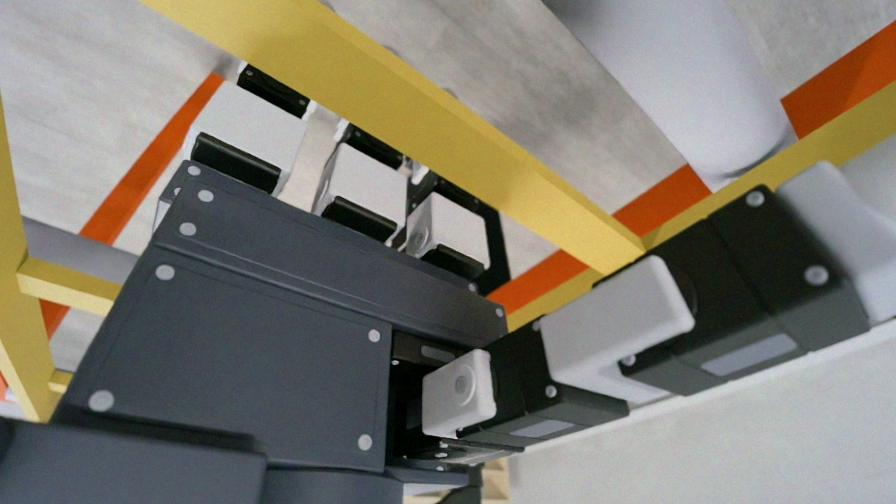

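>>> move --arm2 '{"target": [-0.437, -0.048, 1.0, 0, 0.7071, 0.7071, 0], "speed": 0.2}' --arm1 '{"target": [-1.117, -0.023, 1.0, 0, 0.7071, 0.7071, 0], "speed": 0.2}' --cameras '[]'

>>> move --arm1 '{"target": [-1.335, -0.018, 1.0, 0, 0.7071, 0.7071, 0], "speed": 0.2}' --arm3 '{"target": [0.45, -0.06, 1.05, 0, 0.7071, 0.7071, 0], "speed": 0.2}' --cameras '["arm1_cam_wrist", "arm3_cam_wrist"]'

Scene clock: 53.30 s.
Joint torques (N m): arm1=[-0.91 -17.79 14.46 -0.66 0.33 0.01] | arm2=[-0.26 -17.44 10.81 -0.18 -0.18 -0.06] | arm3=[-0.56 -5.42 12 -0.16 0.06 0.1] | arm4=[-0.38 3.96 10.54 2.51 0.08 -0.12]
Heat: arm1: hottest joint2_rad 36 °C; arm2: hottest joint2_rad 41 °C; arm3: hottest joint3_rad 46 °C; arm4: hottest joint3_rad 39 °C.
move: arm1 off_target; arm2 off_target
Joint velocities: within noise
arm1.joint_positions: joint1_rad=+0.530 joint2_rad=+1.732 joint3_rad=+1.592 joint4_rad=-1.491 joint5_rad=-0.006 joint6_rad=+1.970 hand_index_mcp=+0.754 hand_index_abd=-0.001 hand_index_pip=+0.573 hand_index_dip=+0.694 hand_middle_mcp=+0.753 hand_middle_abd=-0.002 hand_middle_pip=+0.573 hand_middle_dip=+0.693 hand_ring_mcp=+0.753 hand_ring_abd=+0.002 hand_ring_pip=+0.573 hand_ring_dip=+0.694 hand_thumb_cmc=-0.573 hand_thumb_axl=+0.675 hand_thumb_mcp=+0.216 hand_thumb_ipl=+0.164 hand_current_limit=+0.400 hand_speed=-0.600
arm1.joint_status: not commanded
arm1.hand_state: goal,goal,goal,goal,goal,goal,goal,goal,goal,goal,goal,goal,goal,goal,goal,goal
arm1.index_mcp_current_ma: 0
arm1.index_abd_current_ma: -1
arm1.index_pip_current_ma: -4
arm1.index_dip_current_ma: -3
arm1.middle_mcp_current_ma: -1
arm1.middle_abd_current_ma: -2
arm1.middle_pip_current_ma: -4
arm1.middle_dip_current_ma: -3
arm1.ring_mcp_current_ma: -1
arm1.ring_abd_current_ma: 2
arm1.ring_pip_current_ma: -4
arm1.ring_dip_current_ma: -3
arm1.thumb_cmc_current_ma: -3
arm1.thumb_axl_current_ma: -4
arm1.thumb_mcp_current_ma: -27
arm1.thumb_ipl_current_ma: -8
arm1.hand_goal_index_mcp: 0.754
arm1.hand_goal_index_abd: 0.000
arm1.hand_goal_index_pip: 0.576
arm1.hand_goal_index_dip: 0.696
arm1.hand_goal_middle_mcp: 0.754
arm1.hand_goal_middle_abd: 0.000
arm1.hand_goal_middle_pip: 0.576
arm1.hand_goal_middle_dip: 0.696
arm1.hand_goal_ring_mcp: 0.754
arm1.hand_goal_ring_abd: 0.000
arm1.hand_goal_ring_pip: 0.576
arm1.hand_goal_ring_dip: 0.696
arm1.hand_goal_thumb_cmc: -0.570
arm1.hand_goal_thumb_axl: 0.678
arm1.hand_goal_thumb_mcp: 0.226
arm1.hand_goal_thumb_ipl: 0.168
arm1.hand: x=-1.1105 y=-0.0339 z=+0.9785 quat_wxyz=(+0.023, +0.706, +0.708, -0.011) (m; scene frame)
arm1.hand_target: x=-1.1166 y=-0.0239 z=+0.9999 quat_wxyz=(+0.000, +0.707, +0.707, +0.000) (m; scene frame)
arm1.hand_status: off_target (0.025 m and 2.9 deg from the pose sent, 0.175 m and 0.4 deg at the start)
arm2.joint_positions: joint1_rad=-0.231 joint2_rad=+1.863 joint3_rad=+1.816 joint4_rad=-1.551 joint5_rad=-0.002 joint6_rad=-1.949 hand_index_mcp=+0.755 hand_index_abd=+0.000 hand_index_pip=+0.573 hand_index_dip=+0.693 hand_middle_mcp=+0.755 hand_middle_abd=+0.003 hand_middle_pip=+0.573 hand_middle_dip=+0.694 hand_ring_mcp=+0.753 hand_ring_abd=+0.003 hand_ring_pip=+0.573 hand_ring_dip=+0.693 hand_thumb_cmc=-0.571 hand_thumb_axl=+0.678 hand_thumb_mcp=+0.216 hand_thumb_ipl=+0.164 hand_current_limit=+0.400 hand_speed=-0.600
arm2.joint_status: not commanded
arm2.hand_state: goal,goal,goal,goal,goal,goal,goal,goal,goal,goal,goal,goal,goal,goal,goal,goal
arm2.index_mcp_current_ma: 3
arm2.index_abd_current_ma: 1
arm2.index_pip_current_ma: -7
arm2.index_dip_current_ma: -7
arm2.middle_mcp_current_ma: 3
arm2.middle_abd_current_ma: 6
arm2.middle_pip_current_ma: -7
arm2.middle_dip_current_ma: -5
arm2.ring_mcp_current_ma: -3
arm2.ring_abd_current_ma: 6
arm2.ring_pip_current_ma: -9
arm2.ring_dip_current_ma: -7
arm2.thumb_cmc_current_ma: -3
arm2.thumb_axl_current_ma: -1
arm2.thumb_mcp_current_ma: -42
arm2.thumb_ipl_current_ma: -14
arm2.hand_goal_index_mcp: 0.754
arm2.hand_goal_index_abd: 0.000
arm2.hand_goal_index_pip: 0.576
arm2.hand_goal_index_dip: 0.696
arm2.hand_goal_middle_mcp: 0.754
arm2.hand_goal_middle_abd: 0.000
arm2.hand_goal_middle_pip: 0.576
arm2.hand_goal_middle_dip: 0.696
arm2.hand_goal_ring_mcp: 0.754
arm2.hand_goal_ring_abd: 0.000
arm2.hand_goal_ring_pip: 0.576
arm2.hand_goal_ring_dip: 0.696
arm2.hand_goal_thumb_cmc: -0.570
arm2.hand_goal_thumb_axl: 0.678
arm2.hand_goal_thumb_mcp: 0.226
arm2.hand_goal_thumb_ipl: 0.168
arm2.hand: x=-0.4288 y=-0.0414 z=+0.9845 quat_wxyz=(-0.006, +0.708, +0.706, +0.015) (m; scene frame)
arm2.hand_target: x=-0.4369 y=-0.0474 z=+1.0000 quat_wxyz=(+0.000, +0.707, +0.707, +0.000) (m; scene frame)
arm2.hand_status: off_target (0.019 m and 1.9 deg from the pose sent, 0.167 m and 0.1 deg at the start)
arm3: as last shown
arm4.joint_positions: joint1_rad=+0.299 joint2_rad=+0.600 joint3_rad=+1.395 joint4_rad=-1.217 joint5_rad=+0.106 joint6_rad=+1.152 hand_index_mcp=+0.755 hand_index_abd=+0.001 hand_index_pip=+0.577 hand_index_dip=+0.696 hand_middle_mcp=+0.755 hand_middle_abd=+0.001 hand_middle_pip=+0.577 hand_middle_dip=+0.696 hand_ring_mcp=+0.755 hand_ring_abd=+0.001 hand_ring_pip=+0.577 hand_ring_dip=+0.696 hand_thumb_cmc=+0.715 hand_thumb_axl=+0.677 hand_thumb_mcp=+0.226 hand_thumb_ipl=+0.168 hand_current_limit=+0.400 hand_speed=-0.600
arm4.joint_status: not commanded
arm4.hand_state: goal,goal,goal,goal,goal,goal,goal,goal,goal,goal,goal,goal,goal,goal,goal,goal
arm4.index_mcp_current_ma: 4
arm4.index_abd_current_ma: 3
arm4.index_pip_current_ma: 4
arm4.index_dip_current_ma: 0
arm4.middle_mcp_current_ma: 4
arm4.middle_abd_current_ma: 2
arm4.middle_pip_current_ma: 4
arm4.middle_dip_current_ma: 0
arm4.ring_mcp_current_ma: 4
arm4.ring_abd_current_ma: 2
arm4.ring_pip_current_ma: 4
arm4.ring_dip_current_ma: 0
arm4.thumb_cmc_current_ma: 3
arm4.thumb_axl_current_ma: -4
arm4.thumb_mcp_current_ma: -1
arm4.thumb_ipl_current_ma: -2
arm4.hand_goal_index_mcp: 0.754
arm4.hand_goal_index_abd: 0.000
arm4.hand_goal_index_pip: 0.576
arm4.hand_goal_index_dip: 0.696
arm4.hand_goal_middle_mcp: 0.754
arm4.hand_goal_middle_abd: 0.000
arm4.hand_goal_middle_pip: 0.576
arm4.hand_goal_middle_dip: 0.696
arm4.hand_goal_ring_mcp: 0.754
arm4.hand_goal_ring_abd: 0.000
arm4.hand_goal_ring_pip: 0.576
arm4.hand_goal_ring_dip: 0.696
arm4.hand_goal_thumb_cmc: 0.714
arm4.hand_goal_thumb_axl: 0.678
arm4.hand_goal_thumb_mcp: 0.226
arm4.hand_goal_thumb_ipl: 0.168
arm4.hand: x=+1.2206 y=+0.2394 z=+1.4251 quat_wxyz=(+0.415, +0.772, -0.330, +0.350) (m; scene frame)
arm4.hand_target: x=+1.2192 y=+0.2426 z=+1.4345 quat_wxyz=(+0.421, +0.767, -0.328, +0.357) (m; scene frame)
arm4.hand_status: not commanded
pictures: none
No camera images: "cameras" was empty.

Scene clock: 55.30 s.
Joint torques (N m): arm1=[-1.55 -21.3 15.47 -0.65 0.04 0.06] | arm2=[-0.44 -17.14 10.77 -0.2 -0.15 -0.05] | arm3=[-2.02 -13.86 11.82 -0.1 0.23 -0.1] | arm4=[-0.44 3.9 10.55 2.5 0.08 -0.13]
Heat: arm1: hottest joint2_rad 36 °C; arm2: hottest joint3_rad 42 °C; arm3: hottest joint3_rad 46 °C; arm4: hottest joint3_rad 39 °C.
move: arm1 off_target; arm3 off_target
Joint velocities: within noise
arm1.joint_positions: joint1_rad=+0.851 joint2_rad=+2.048 joint3_rad=+2.078 joint4_rad=-1.655 joint5_rad=-0.066 joint6_rad=+2.087 hand_index_mcp=+0.754 hand_index_abd=-0.001 hand_index_pip=+0.573 hand_index_dip=+0.694 hand_middle_mcp=+0.753 hand_middle_abd=-0.002 hand_middle_pip=+0.573 hand_middle_dip=+0.693 hand_ring_mcp=+0.753 hand_ring_abd=+0.002 hand_ring_pip=+0.574 hand_ring_dip=+0.694 hand_thumb_cmc=-0.573 hand_thumb_axl=+0.675 hand_thumb_mcp=+0.216 hand_thumb_ipl=+0.164 hand_current_limit=+0.400 hand_speed=-0.600
arm1.joint_status: not commanded
arm1.hand_state: goal,goal,goal,goal,goal,goal,goal,goal,goal,goal,goal,goal,goal,goal,goal,goal
arm1.index_mcp_current_ma: 0
arm1.index_abd_current_ma: -1
arm1.index_pip_current_ma: -4
arm1.index_dip_current_ma: -3
arm1.middle_mcp_current_ma: -1
arm1.middle_abd_current_ma: -2
arm1.middle_pip_current_ma: -4
arm1.middle_dip_current_ma: -3
arm1.ring_mcp_current_ma: -1
arm1.ring_abd_current_ma: 2
arm1.ring_pip_current_ma: -3
arm1.ring_dip_current_ma: -3
arm1.thumb_cmc_current_ma: -3
arm1.thumb_axl_current_ma: -4
arm1.thumb_mcp_current_ma: -27
arm1.thumb_ipl_current_ma: -8
arm1.hand_goal_index_mcp: 0.754
arm1.hand_goal_index_abd: 0.000
arm1.hand_goal_index_pip: 0.576
arm1.hand_goal_index_dip: 0.696
arm1.hand_goal_middle_mcp: 0.754
arm1.hand_goal_middle_abd: 0.000
arm1.hand_goal_middle_pip: 0.576
arm1.hand_goal_middle_dip: 0.696
arm1.hand_goal_ring_mcp: 0.754
arm1.hand_goal_ring_abd: 0.000
arm1.hand_goal_ring_pip: 0.576
arm1.hand_goal_ring_dip: 0.696
arm1.hand_goal_thumb_cmc: -0.570
arm1.hand_goal_thumb_axl: 0.678
arm1.hand_goal_thumb_mcp: 0.226
arm1.hand_goal_thumb_ipl: 0.168
arm1.hand: x=-1.3281 y=-0.0274 z=+0.9821 quat_wxyz=(+0.018, +0.630, +0.775, -0.034) (m; scene frame)
arm1.hand_target: x=-1.3340 y=-0.0185 z=+0.9998 quat_wxyz=(-0.005, +0.635, +0.772, -0.031) (m; scene frame)
arm1.hand_status: off_target (0.021 m and 12.6 deg from the pose sent, 0.226 m and 2.9 deg at the start; a joint's target at an end of its range on 48 of 60 steps)
arm2, arm4: as last shown
arm3.joint_positions: joint1_rad=+0.297 joint2_rad=+1.835 joint3_rad=+1.762 joint4_rad=-1.548 joint5_rad=-0.005 joint6_rad=+2.046 hand_index_mcp=+0.754 hand_index_abd=+0.001 hand_index_pip=+0.577 hand_index_dip=+0.696 hand_middle_mcp=+0.754 hand_middle_abd=+0.001 hand_middle_pip=+0.577 hand_middle_dip=+0.696 hand_ring_mcp=+0.754 hand_ring_abd=+0.001 hand_ring_pip=+0.577 hand_ring_dip=+0.696 hand_thumb_cmc=-0.569 hand_thumb_axl=+0.677 hand_thumb_mcp=+0.223 hand_thumb_ipl=+0.168 hand_current_limit=+0.400 hand_speed=-0.600
arm3.joint_status: not commanded
arm3.hand_state: goal,goal,goal,goal,goal,goal,goal,goal,goal,goal,goal,goal,goal,goal,goal,goal
arm3.index_mcp_current_ma: 0
arm3.index_abd_current_ma: 0
arm3.index_pip_current_ma: 0
arm3.index_dip_current_ma: 0
arm3.middle_mcp_current_ma: 0
arm3.middle_abd_current_ma: 0
arm3.middle_pip_current_ma: 0
arm3.middle_dip_current_ma: 0
arm3.ring_mcp_current_ma: 0
arm3.ring_abd_current_ma: 0
arm3.ring_pip_current_ma: 0
arm3.ring_dip_current_ma: 0
arm3.thumb_cmc_current_ma: 0
arm3.thumb_axl_current_ma: 0
arm3.thumb_mcp_current_ma: -2
arm3.thumb_ipl_current_ma: 0
arm3.hand_goal_index_mcp: 0.754
arm3.hand_goal_index_abd: 0.000
arm3.hand_goal_index_pip: 0.576
arm3.hand_goal_index_dip: 0.696
arm3.hand_goal_middle_mcp: 0.754
arm3.hand_goal_middle_abd: 0.000
arm3.hand_goal_middle_pip: 0.576
arm3.hand_goal_middle_dip: 0.696
arm3.hand_goal_ring_mcp: 0.754
arm3.hand_goal_ring_abd: 0.000
arm3.hand_goal_ring_pip: 0.576
arm3.hand_goal_ring_dip: 0.696
arm3.hand_goal_thumb_cmc: -0.570
arm3.hand_goal_thumb_axl: 0.678
arm3.hand_goal_thumb_mcp: 0.226
arm3.hand_goal_thumb_ipl: 0.168
arm3.hand: x=+0.4523 y=-0.0751 z=+1.0343 quat_wxyz=(+0.022, +0.709, +0.705, -0.008) (m; scene frame)
arm3.hand_target: x=+0.4504 y=-0.0609 z=+1.0500 quat_wxyz=(+0.000, +0.707, +0.707, +0.000) (m; scene frame)
arm3.hand_status: off_target (0.022 m and 2.7 deg from the pose sent, 0.222 m and 2.7 deg at the start)
pictures: arm1_cam_wrist, arm3_cam_wrist
camera_calibration:
arm1_cam_wrist: T_world_to_cam=[[0.795581, -0.605823, -0.00541013, 1.08096], [-0.318572, -0.425919, 0.846821, -1.33034], [-0.515328, -0.671991, -0.531851, -0.0561673], [0, 0, 0, 1]] pos_world=[-1.31275, 0.050511, 1.10253]
arm3_cam_wrist: T_world_to_cam=[[0.643276, -0.762241, 0.0720035, -0.394028], [-0.514886, -0.361081, 0.777505, -0.655344], [-0.566647, -0.537224, -0.624741, 0.987373], [0, 0, 0, 1]] pos_world=[0.475534, -0.00653636, 1.15476]

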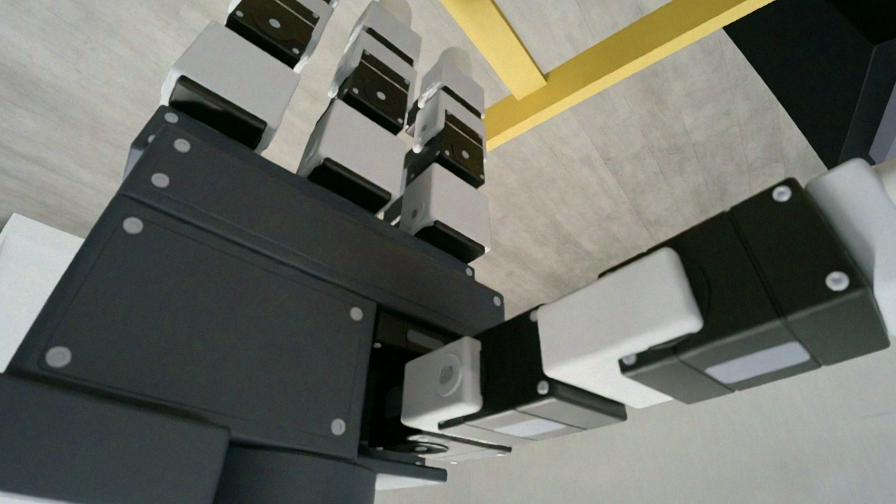

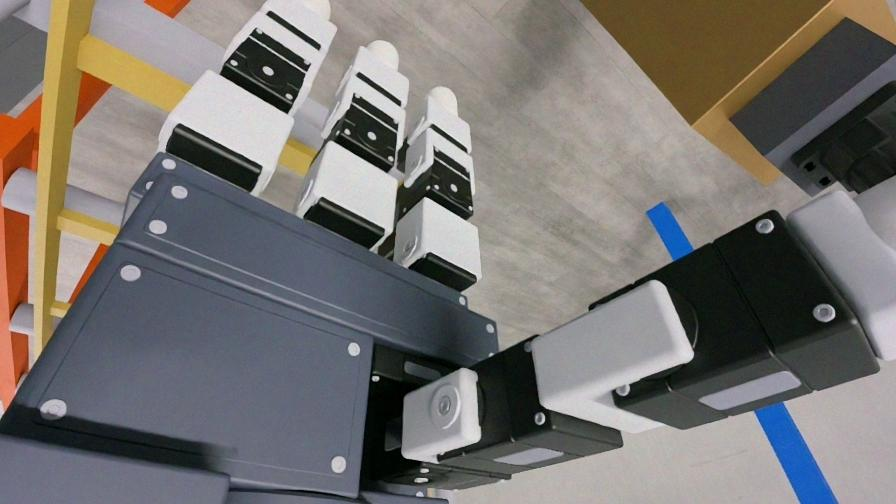

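>>> move --arm1 '{"target": [-1.366, -0.018, 0.98, 0, 0.7071, 0.7071, 0], "speed": 0.15}'

>>> move --arm1 '{"target": [-1.366, -0.018, 0.83, 0, 0.7071, 0.7071, 0], "speed": 0.15}' --cameras '["arm1_cam_wrist"]'

Scene clock: 57.17 s.
Joint torques (N m): arm1=[-0.21 -22.07 15.51 -0.27 0.02 0.05] | arm2=[-0.5 -17.26 10.81 -0.23 -0.18 -0.06] | arm3=[-1.9 -13.92 11.9 -0.13 0.27 -0.09] | arm4=[-0.44 4.07 10.55 2.5 0.09 -0.13]
Heat: arm1: hottest joint2_rad 36 °C; arm2: hottest joint3_rad 43 °C; arm3: hottest joint3_rad 46 °C; arm4: hottest joint3_rad 39 °C.
move: arm1 off_target
Joint velocities: within noise
arm1.joint_positions: joint1_rad=+0.875 joint2_rad=+2.110 joint3_rad=+2.130 joint4_rad=-1.655 joint5_rad=-0.079 joint6_rad=+2.087 hand_index_mcp=+0.754 hand_index_abd=-0.001 hand_index_pip=+0.573 hand_index_dip=+0.694 hand_middle_mcp=+0.753 hand_middle_abd=-0.002 hand_middle_pip=+0.573 hand_middle_dip=+0.693 hand_ring_mcp=+0.753 hand_ring_abd=+0.002 hand_ring_pip=+0.574 hand_ring_dip=+0.694 hand_thumb_cmc=-0.573 hand_thumb_axl=+0.675 hand_thumb_mcp=+0.216 hand_thumb_ipl=+0.164 hand_current_limit=+0.400 hand_speed=-0.600
arm1.joint_status: not commanded
arm1.hand_state: goal,goal,goal,goal,goal,goal,goal,goal,goal,goal,goal,goal,goal,goal,goal,goal
arm1.index_mcp_current_ma: 0
arm1.index_abd_current_ma: -1
arm1.index_pip_current_ma: -4
arm1.index_dip_current_ma: -3
arm1.middle_mcp_current_ma: -1
arm1.middle_abd_current_ma: -2
arm1.middle_pip_current_ma: -3
arm1.middle_dip_current_ma: -3
arm1.ring_mcp_current_ma: -1
arm1.ring_abd_current_ma: 2
arm1.ring_pip_current_ma: -3
arm1.ring_dip_current_ma: -3
arm1.thumb_cmc_current_ma: -3
arm1.thumb_axl_current_ma: -4
arm1.thumb_mcp_current_ma: -27
arm1.thumb_ipl_current_ma: -8
arm1.hand_goal_index_mcp: 0.754
arm1.hand_goal_index_abd: 0.000
arm1.hand_goal_index_pip: 0.576
arm1.hand_goal_index_dip: 0.696
arm1.hand_goal_middle_mcp: 0.754
arm1.hand_goal_middle_abd: 0.000
arm1.hand_goal_middle_pip: 0.576
arm1.hand_goal_middle_dip: 0.696
arm1.hand_goal_ring_mcp: 0.754
arm1.hand_goal_ring_abd: 0.000
arm1.hand_goal_ring_pip: 0.576
arm1.hand_goal_ring_dip: 0.696
arm1.hand_goal_thumb_cmc: -0.570
arm1.hand_goal_thumb_axl: 0.678
arm1.hand_goal_thumb_mcp: 0.226
arm1.hand_goal_thumb_ipl: 0.168
arm1.hand: x=-1.3514 y=-0.0248 z=+0.9637 quat_wxyz=(+0.022, +0.621, +0.782, -0.040) (m; scene frame)
arm1.hand_target: x=-1.3649 y=-0.0186 z=+0.9800 quat_wxyz=(-0.005, +0.621, +0.783, -0.038) (m; scene frame)
arm1.hand_status: off_target (0.023 m and 14.1 deg from the pose sent, 0.039 m and 12.6 deg at the start; a joint's target at an end of its range on 43 of 43 steps)
arm2, arm3, arm4: as last shown
pictures: none

Scene clock: 58.83 s.
Joint torques (N m): arm1=[-0.62 -22.89 9.65 0.44 0.08 0.05] | arm2=[-0.5 -17.55 10.81 -0.23 -0.18 -0.07] | arm3=[-1.67 -13.86 11.89 -0.08 0.23 -0.09] | arm4=[-0.38 4.07 10.58 2.5 0.1 -0.13]
Heat: arm1: hottest joint2_rad 36 °C; arm2: hottest joint3_rad 43 °C; arm3: hottest joint3_rad 46 °C; arm4: hottest joint3_rad 39 °C.
move: arm1 off_target
Joint velocities: within noise
arm1.joint_positions: joint1_rad=+0.875 joint2_rad=+2.179 joint3_rad=+1.888 joint4_rad=-1.318 joint5_rad=-0.079 joint6_rad=+2.087 hand_index_mcp=+0.754 hand_index_abd=-0.001 hand_index_pip=+0.573 hand_index_dip=+0.694 hand_middle_mcp=+0.753 hand_middle_abd=-0.002 hand_middle_pip=+0.573 hand_middle_dip=+0.693 hand_ring_mcp=+0.753 hand_ring_abd=+0.002 hand_ring_pip=+0.574 hand_ring_dip=+0.694 hand_thumb_cmc=-0.572 hand_thumb_axl=+0.675 hand_thumb_mcp=+0.216 hand_thumb_ipl=+0.164 hand_current_limit=+0.400 hand_speed=-0.600
arm1.joint_status: not commanded
arm1.hand_state: goal,goal,goal,goal,goal,goal,goal,goal,goal,goal,goal,goal,goal,goal,goal,goal
arm1.index_mcp_current_ma: 0
arm1.index_abd_current_ma: -1
arm1.index_pip_current_ma: -4
arm1.index_dip_current_ma: -3
arm1.middle_mcp_current_ma: -1
arm1.middle_abd_current_ma: -2
arm1.middle_pip_current_ma: -3
arm1.middle_dip_current_ma: -3
arm1.ring_mcp_current_ma: -1
arm1.ring_abd_current_ma: 2
arm1.ring_pip_current_ma: -3
arm1.ring_dip_current_ma: -3
arm1.thumb_cmc_current_ma: -3
arm1.thumb_axl_current_ma: -4
arm1.thumb_mcp_current_ma: -26
arm1.thumb_ipl_current_ma: -8
arm1.hand_goal_index_mcp: 0.754
arm1.hand_goal_index_abd: 0.000
arm1.hand_goal_index_pip: 0.576
arm1.hand_goal_index_dip: 0.696
arm1.hand_goal_middle_mcp: 0.754
arm1.hand_goal_middle_abd: 0.000
arm1.hand_goal_middle_pip: 0.576
arm1.hand_goal_middle_dip: 0.696
arm1.hand_goal_ring_mcp: 0.754
arm1.hand_goal_ring_abd: 0.000
arm1.hand_goal_ring_pip: 0.576
arm1.hand_goal_ring_dip: 0.696
arm1.hand_goal_thumb_cmc: -0.570
arm1.hand_goal_thumb_axl: 0.678
arm1.hand_goal_thumb_mcp: 0.226
arm1.hand_goal_thumb_ipl: 0.168
arm1.hand: x=-1.3583 y=-0.0163 z=+0.8268 quat_wxyz=(+0.009, +0.621, +0.783, -0.039) (m; scene frame)
arm1.hand_target: x=-1.3656 y=-0.0177 z=+0.8300 quat_wxyz=(+0.000, +0.620, +0.784, -0.037) (m; scene frame)
arm1.hand_status: off_target (0.009 m and 13.9 deg from the pose sent, 0.135 m and 14.1 deg at the start; a joint's target at an end of its range on 50 of 50 steps)
arm2, arm3, arm4: as last shown
pictures: arm1_cam_wrist
camera_calibration:
arm1_cam_wrist: T_world_to_cam=[[0.809143, -0.587117, -0.0241106, 1.14504], [-0.291314, -0.436436, 0.85127, -1.17054], [-0.510318, -0.681775, -0.524174, -0.146604], [0, 0, 0, 1]] pos_world=[-1.34231, 0.0614603, 0.947203]

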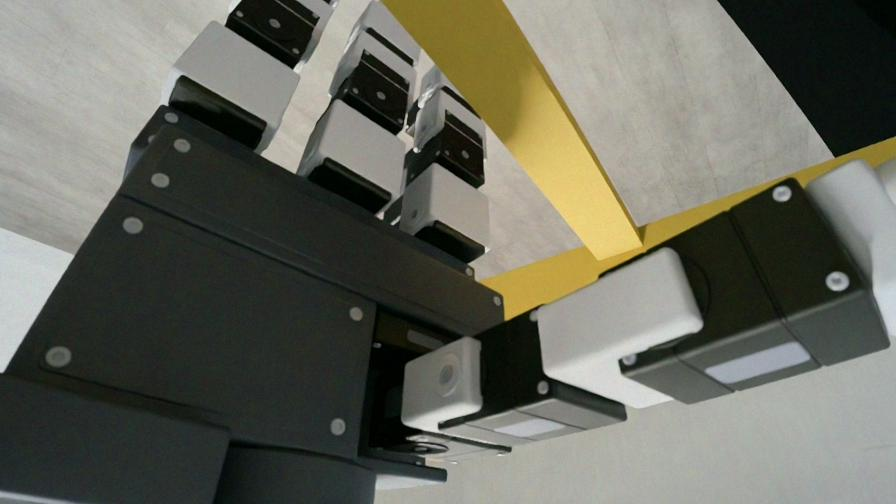

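>>> move --arm1 '{"target": [-1.24, -0.022, 0.832, 0, 0.7071, 0.7071, 0], "speed": 0.06}' --cameras '["arm1_cam_wrist", "arm3_cam_wrist", "cam_high"]'

Scene clock: 61.60 s.
Joint torques (N m): arm1=[-5.6 -21.95 7.58 -1.69 1.57 -0.04] | arm2=[-0.21 -17.2 10.81 -0.18 -0.16 -0.06] | arm3=[-1.49 -13.92 11.92 -0.09 0.26 -0.1] | arm4=[-0.44 4.01 10.51 2.52 0.09 -0.13]
Heat: arm1: hottest joint2_rad 36 °C; arm2: hottest joint3_rad 44 °C; arm3: hottest joint3_rad 45 °C; arm4: hottest joint3_rad 40 °C.
move: arm1 off_target
Joint velocities: within noise
arm1.joint_positions: joint1_rad=+0.792 joint2_rad=+2.001 joint3_rad=+1.578 joint4_rad=-1.127 joint5_rad=-0.067 joint6_rad=+2.093 hand_index_mcp=+0.788 hand_index_abd=-0.001 hand_index_pip=+0.573 hand_index_dip=+0.694 hand_middle_mcp=+0.753 hand_middle_abd=-0.002 hand_middle_pip=+0.573 hand_middle_dip=+0.693 hand_ring_mcp=+0.753 hand_ring_abd=+0.002 hand_ring_pip=+0.574 hand_ring_dip=+0.694 hand_thumb_cmc=-0.572 hand_thumb_axl=+0.675 hand_thumb_mcp=+0.216 hand_thumb_ipl=+0.164 hand_current_limit=+0.400 hand_speed=-0.600
arm1.joint_status: not commanded
arm1.hand_state: blocked,goal,goal,goal,goal,goal,goal,goal,goal,goal,goal,goal,goal,goal,goal,goal
arm1.index_mcp_current_ma: 97
arm1.index_abd_current_ma: -1
arm1.index_pip_current_ma: -4
arm1.index_dip_current_ma: -3
arm1.middle_mcp_current_ma: -2
arm1.middle_abd_current_ma: -2
arm1.middle_pip_current_ma: -3
arm1.middle_dip_current_ma: -3
arm1.ring_mcp_current_ma: -1
arm1.ring_abd_current_ma: 2
arm1.ring_pip_current_ma: -3
arm1.ring_dip_current_ma: -3
arm1.thumb_cmc_current_ma: -2
arm1.thumb_axl_current_ma: -4
arm1.thumb_mcp_current_ma: -25
arm1.thumb_ipl_current_ma: -8
arm1.hand_goal_index_mcp: 0.754
arm1.hand_goal_index_abd: 0.000
arm1.hand_goal_index_pip: 0.576
arm1.hand_goal_index_dip: 0.696
arm1.hand_goal_middle_mcp: 0.754
arm1.hand_goal_middle_abd: 0.000
arm1.hand_goal_middle_pip: 0.576
arm1.hand_goal_middle_dip: 0.696
arm1.hand_goal_ring_mcp: 0.754
arm1.hand_goal_ring_abd: 0.000
arm1.hand_goal_ring_pip: 0.576
arm1.hand_goal_ring_dip: 0.696
arm1.hand_goal_thumb_cmc: -0.570
arm1.hand_goal_thumb_axl: 0.678
arm1.hand_goal_thumb_mcp: 0.226
arm1.hand_goal_thumb_ipl: 0.168
arm1.hand: x=-1.2828 y=-0.0307 z=+0.8197 quat_wxyz=(-0.020, +0.654, +0.755, -0.028) (m; scene frame)
arm1.hand_target: x=-1.2415 y=-0.0230 z=+0.8312 quat_wxyz=(-0.001, +0.678, +0.735, -0.013) (m; scene frame)
arm1.hand_status: off_target (0.045 m and 9.1 deg from the pose sent, 0.118 m and 13.9 deg at the start; a joint's target at an end of its range on 80 of 80 steps)
arm2, arm3, arm4: as last shown
pictures: arm1_cam_wrist, arm3_cam_wrist, cam_high
camera_calibration:
arm1_cam_wrist: T_world_to_cam=[[0.752654, -0.653684, -0.0788013, 1.04564], [-0.306092, -0.453351, 0.837126, -1.15671], [-0.58294, -0.605946, -0.541304, -0.198344], [0, 0, 0, 1]] pos_world=[-1.25669, 0.0389387, 0.943343]
arm3_cam_wrist: T_world_to_cam=[[0.643276, -0.762241, 0.0720035, -0.394028], [-0.514886, -0.361081, 0.777505, -0.655344], [-0.566647, -0.537224, -0.624741, 0.987373], [0, 0, 0, 1]] pos_world=[0.475534, -0.00653636, 1.15476]

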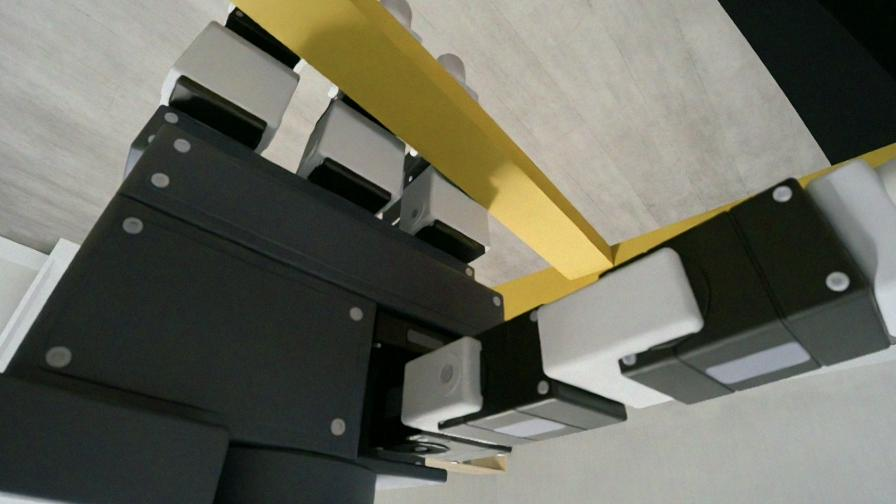

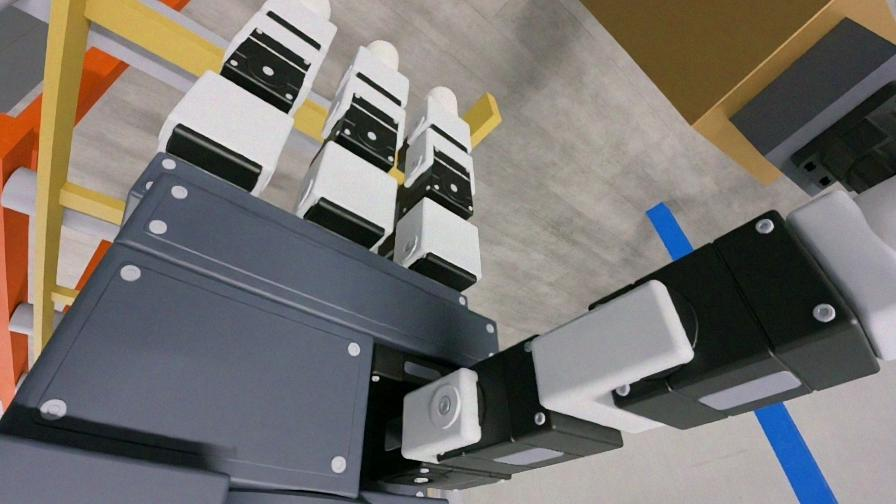

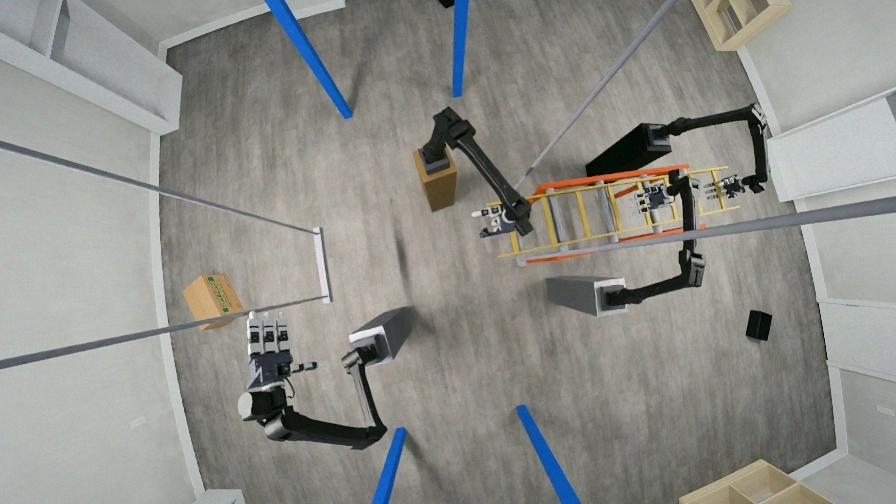

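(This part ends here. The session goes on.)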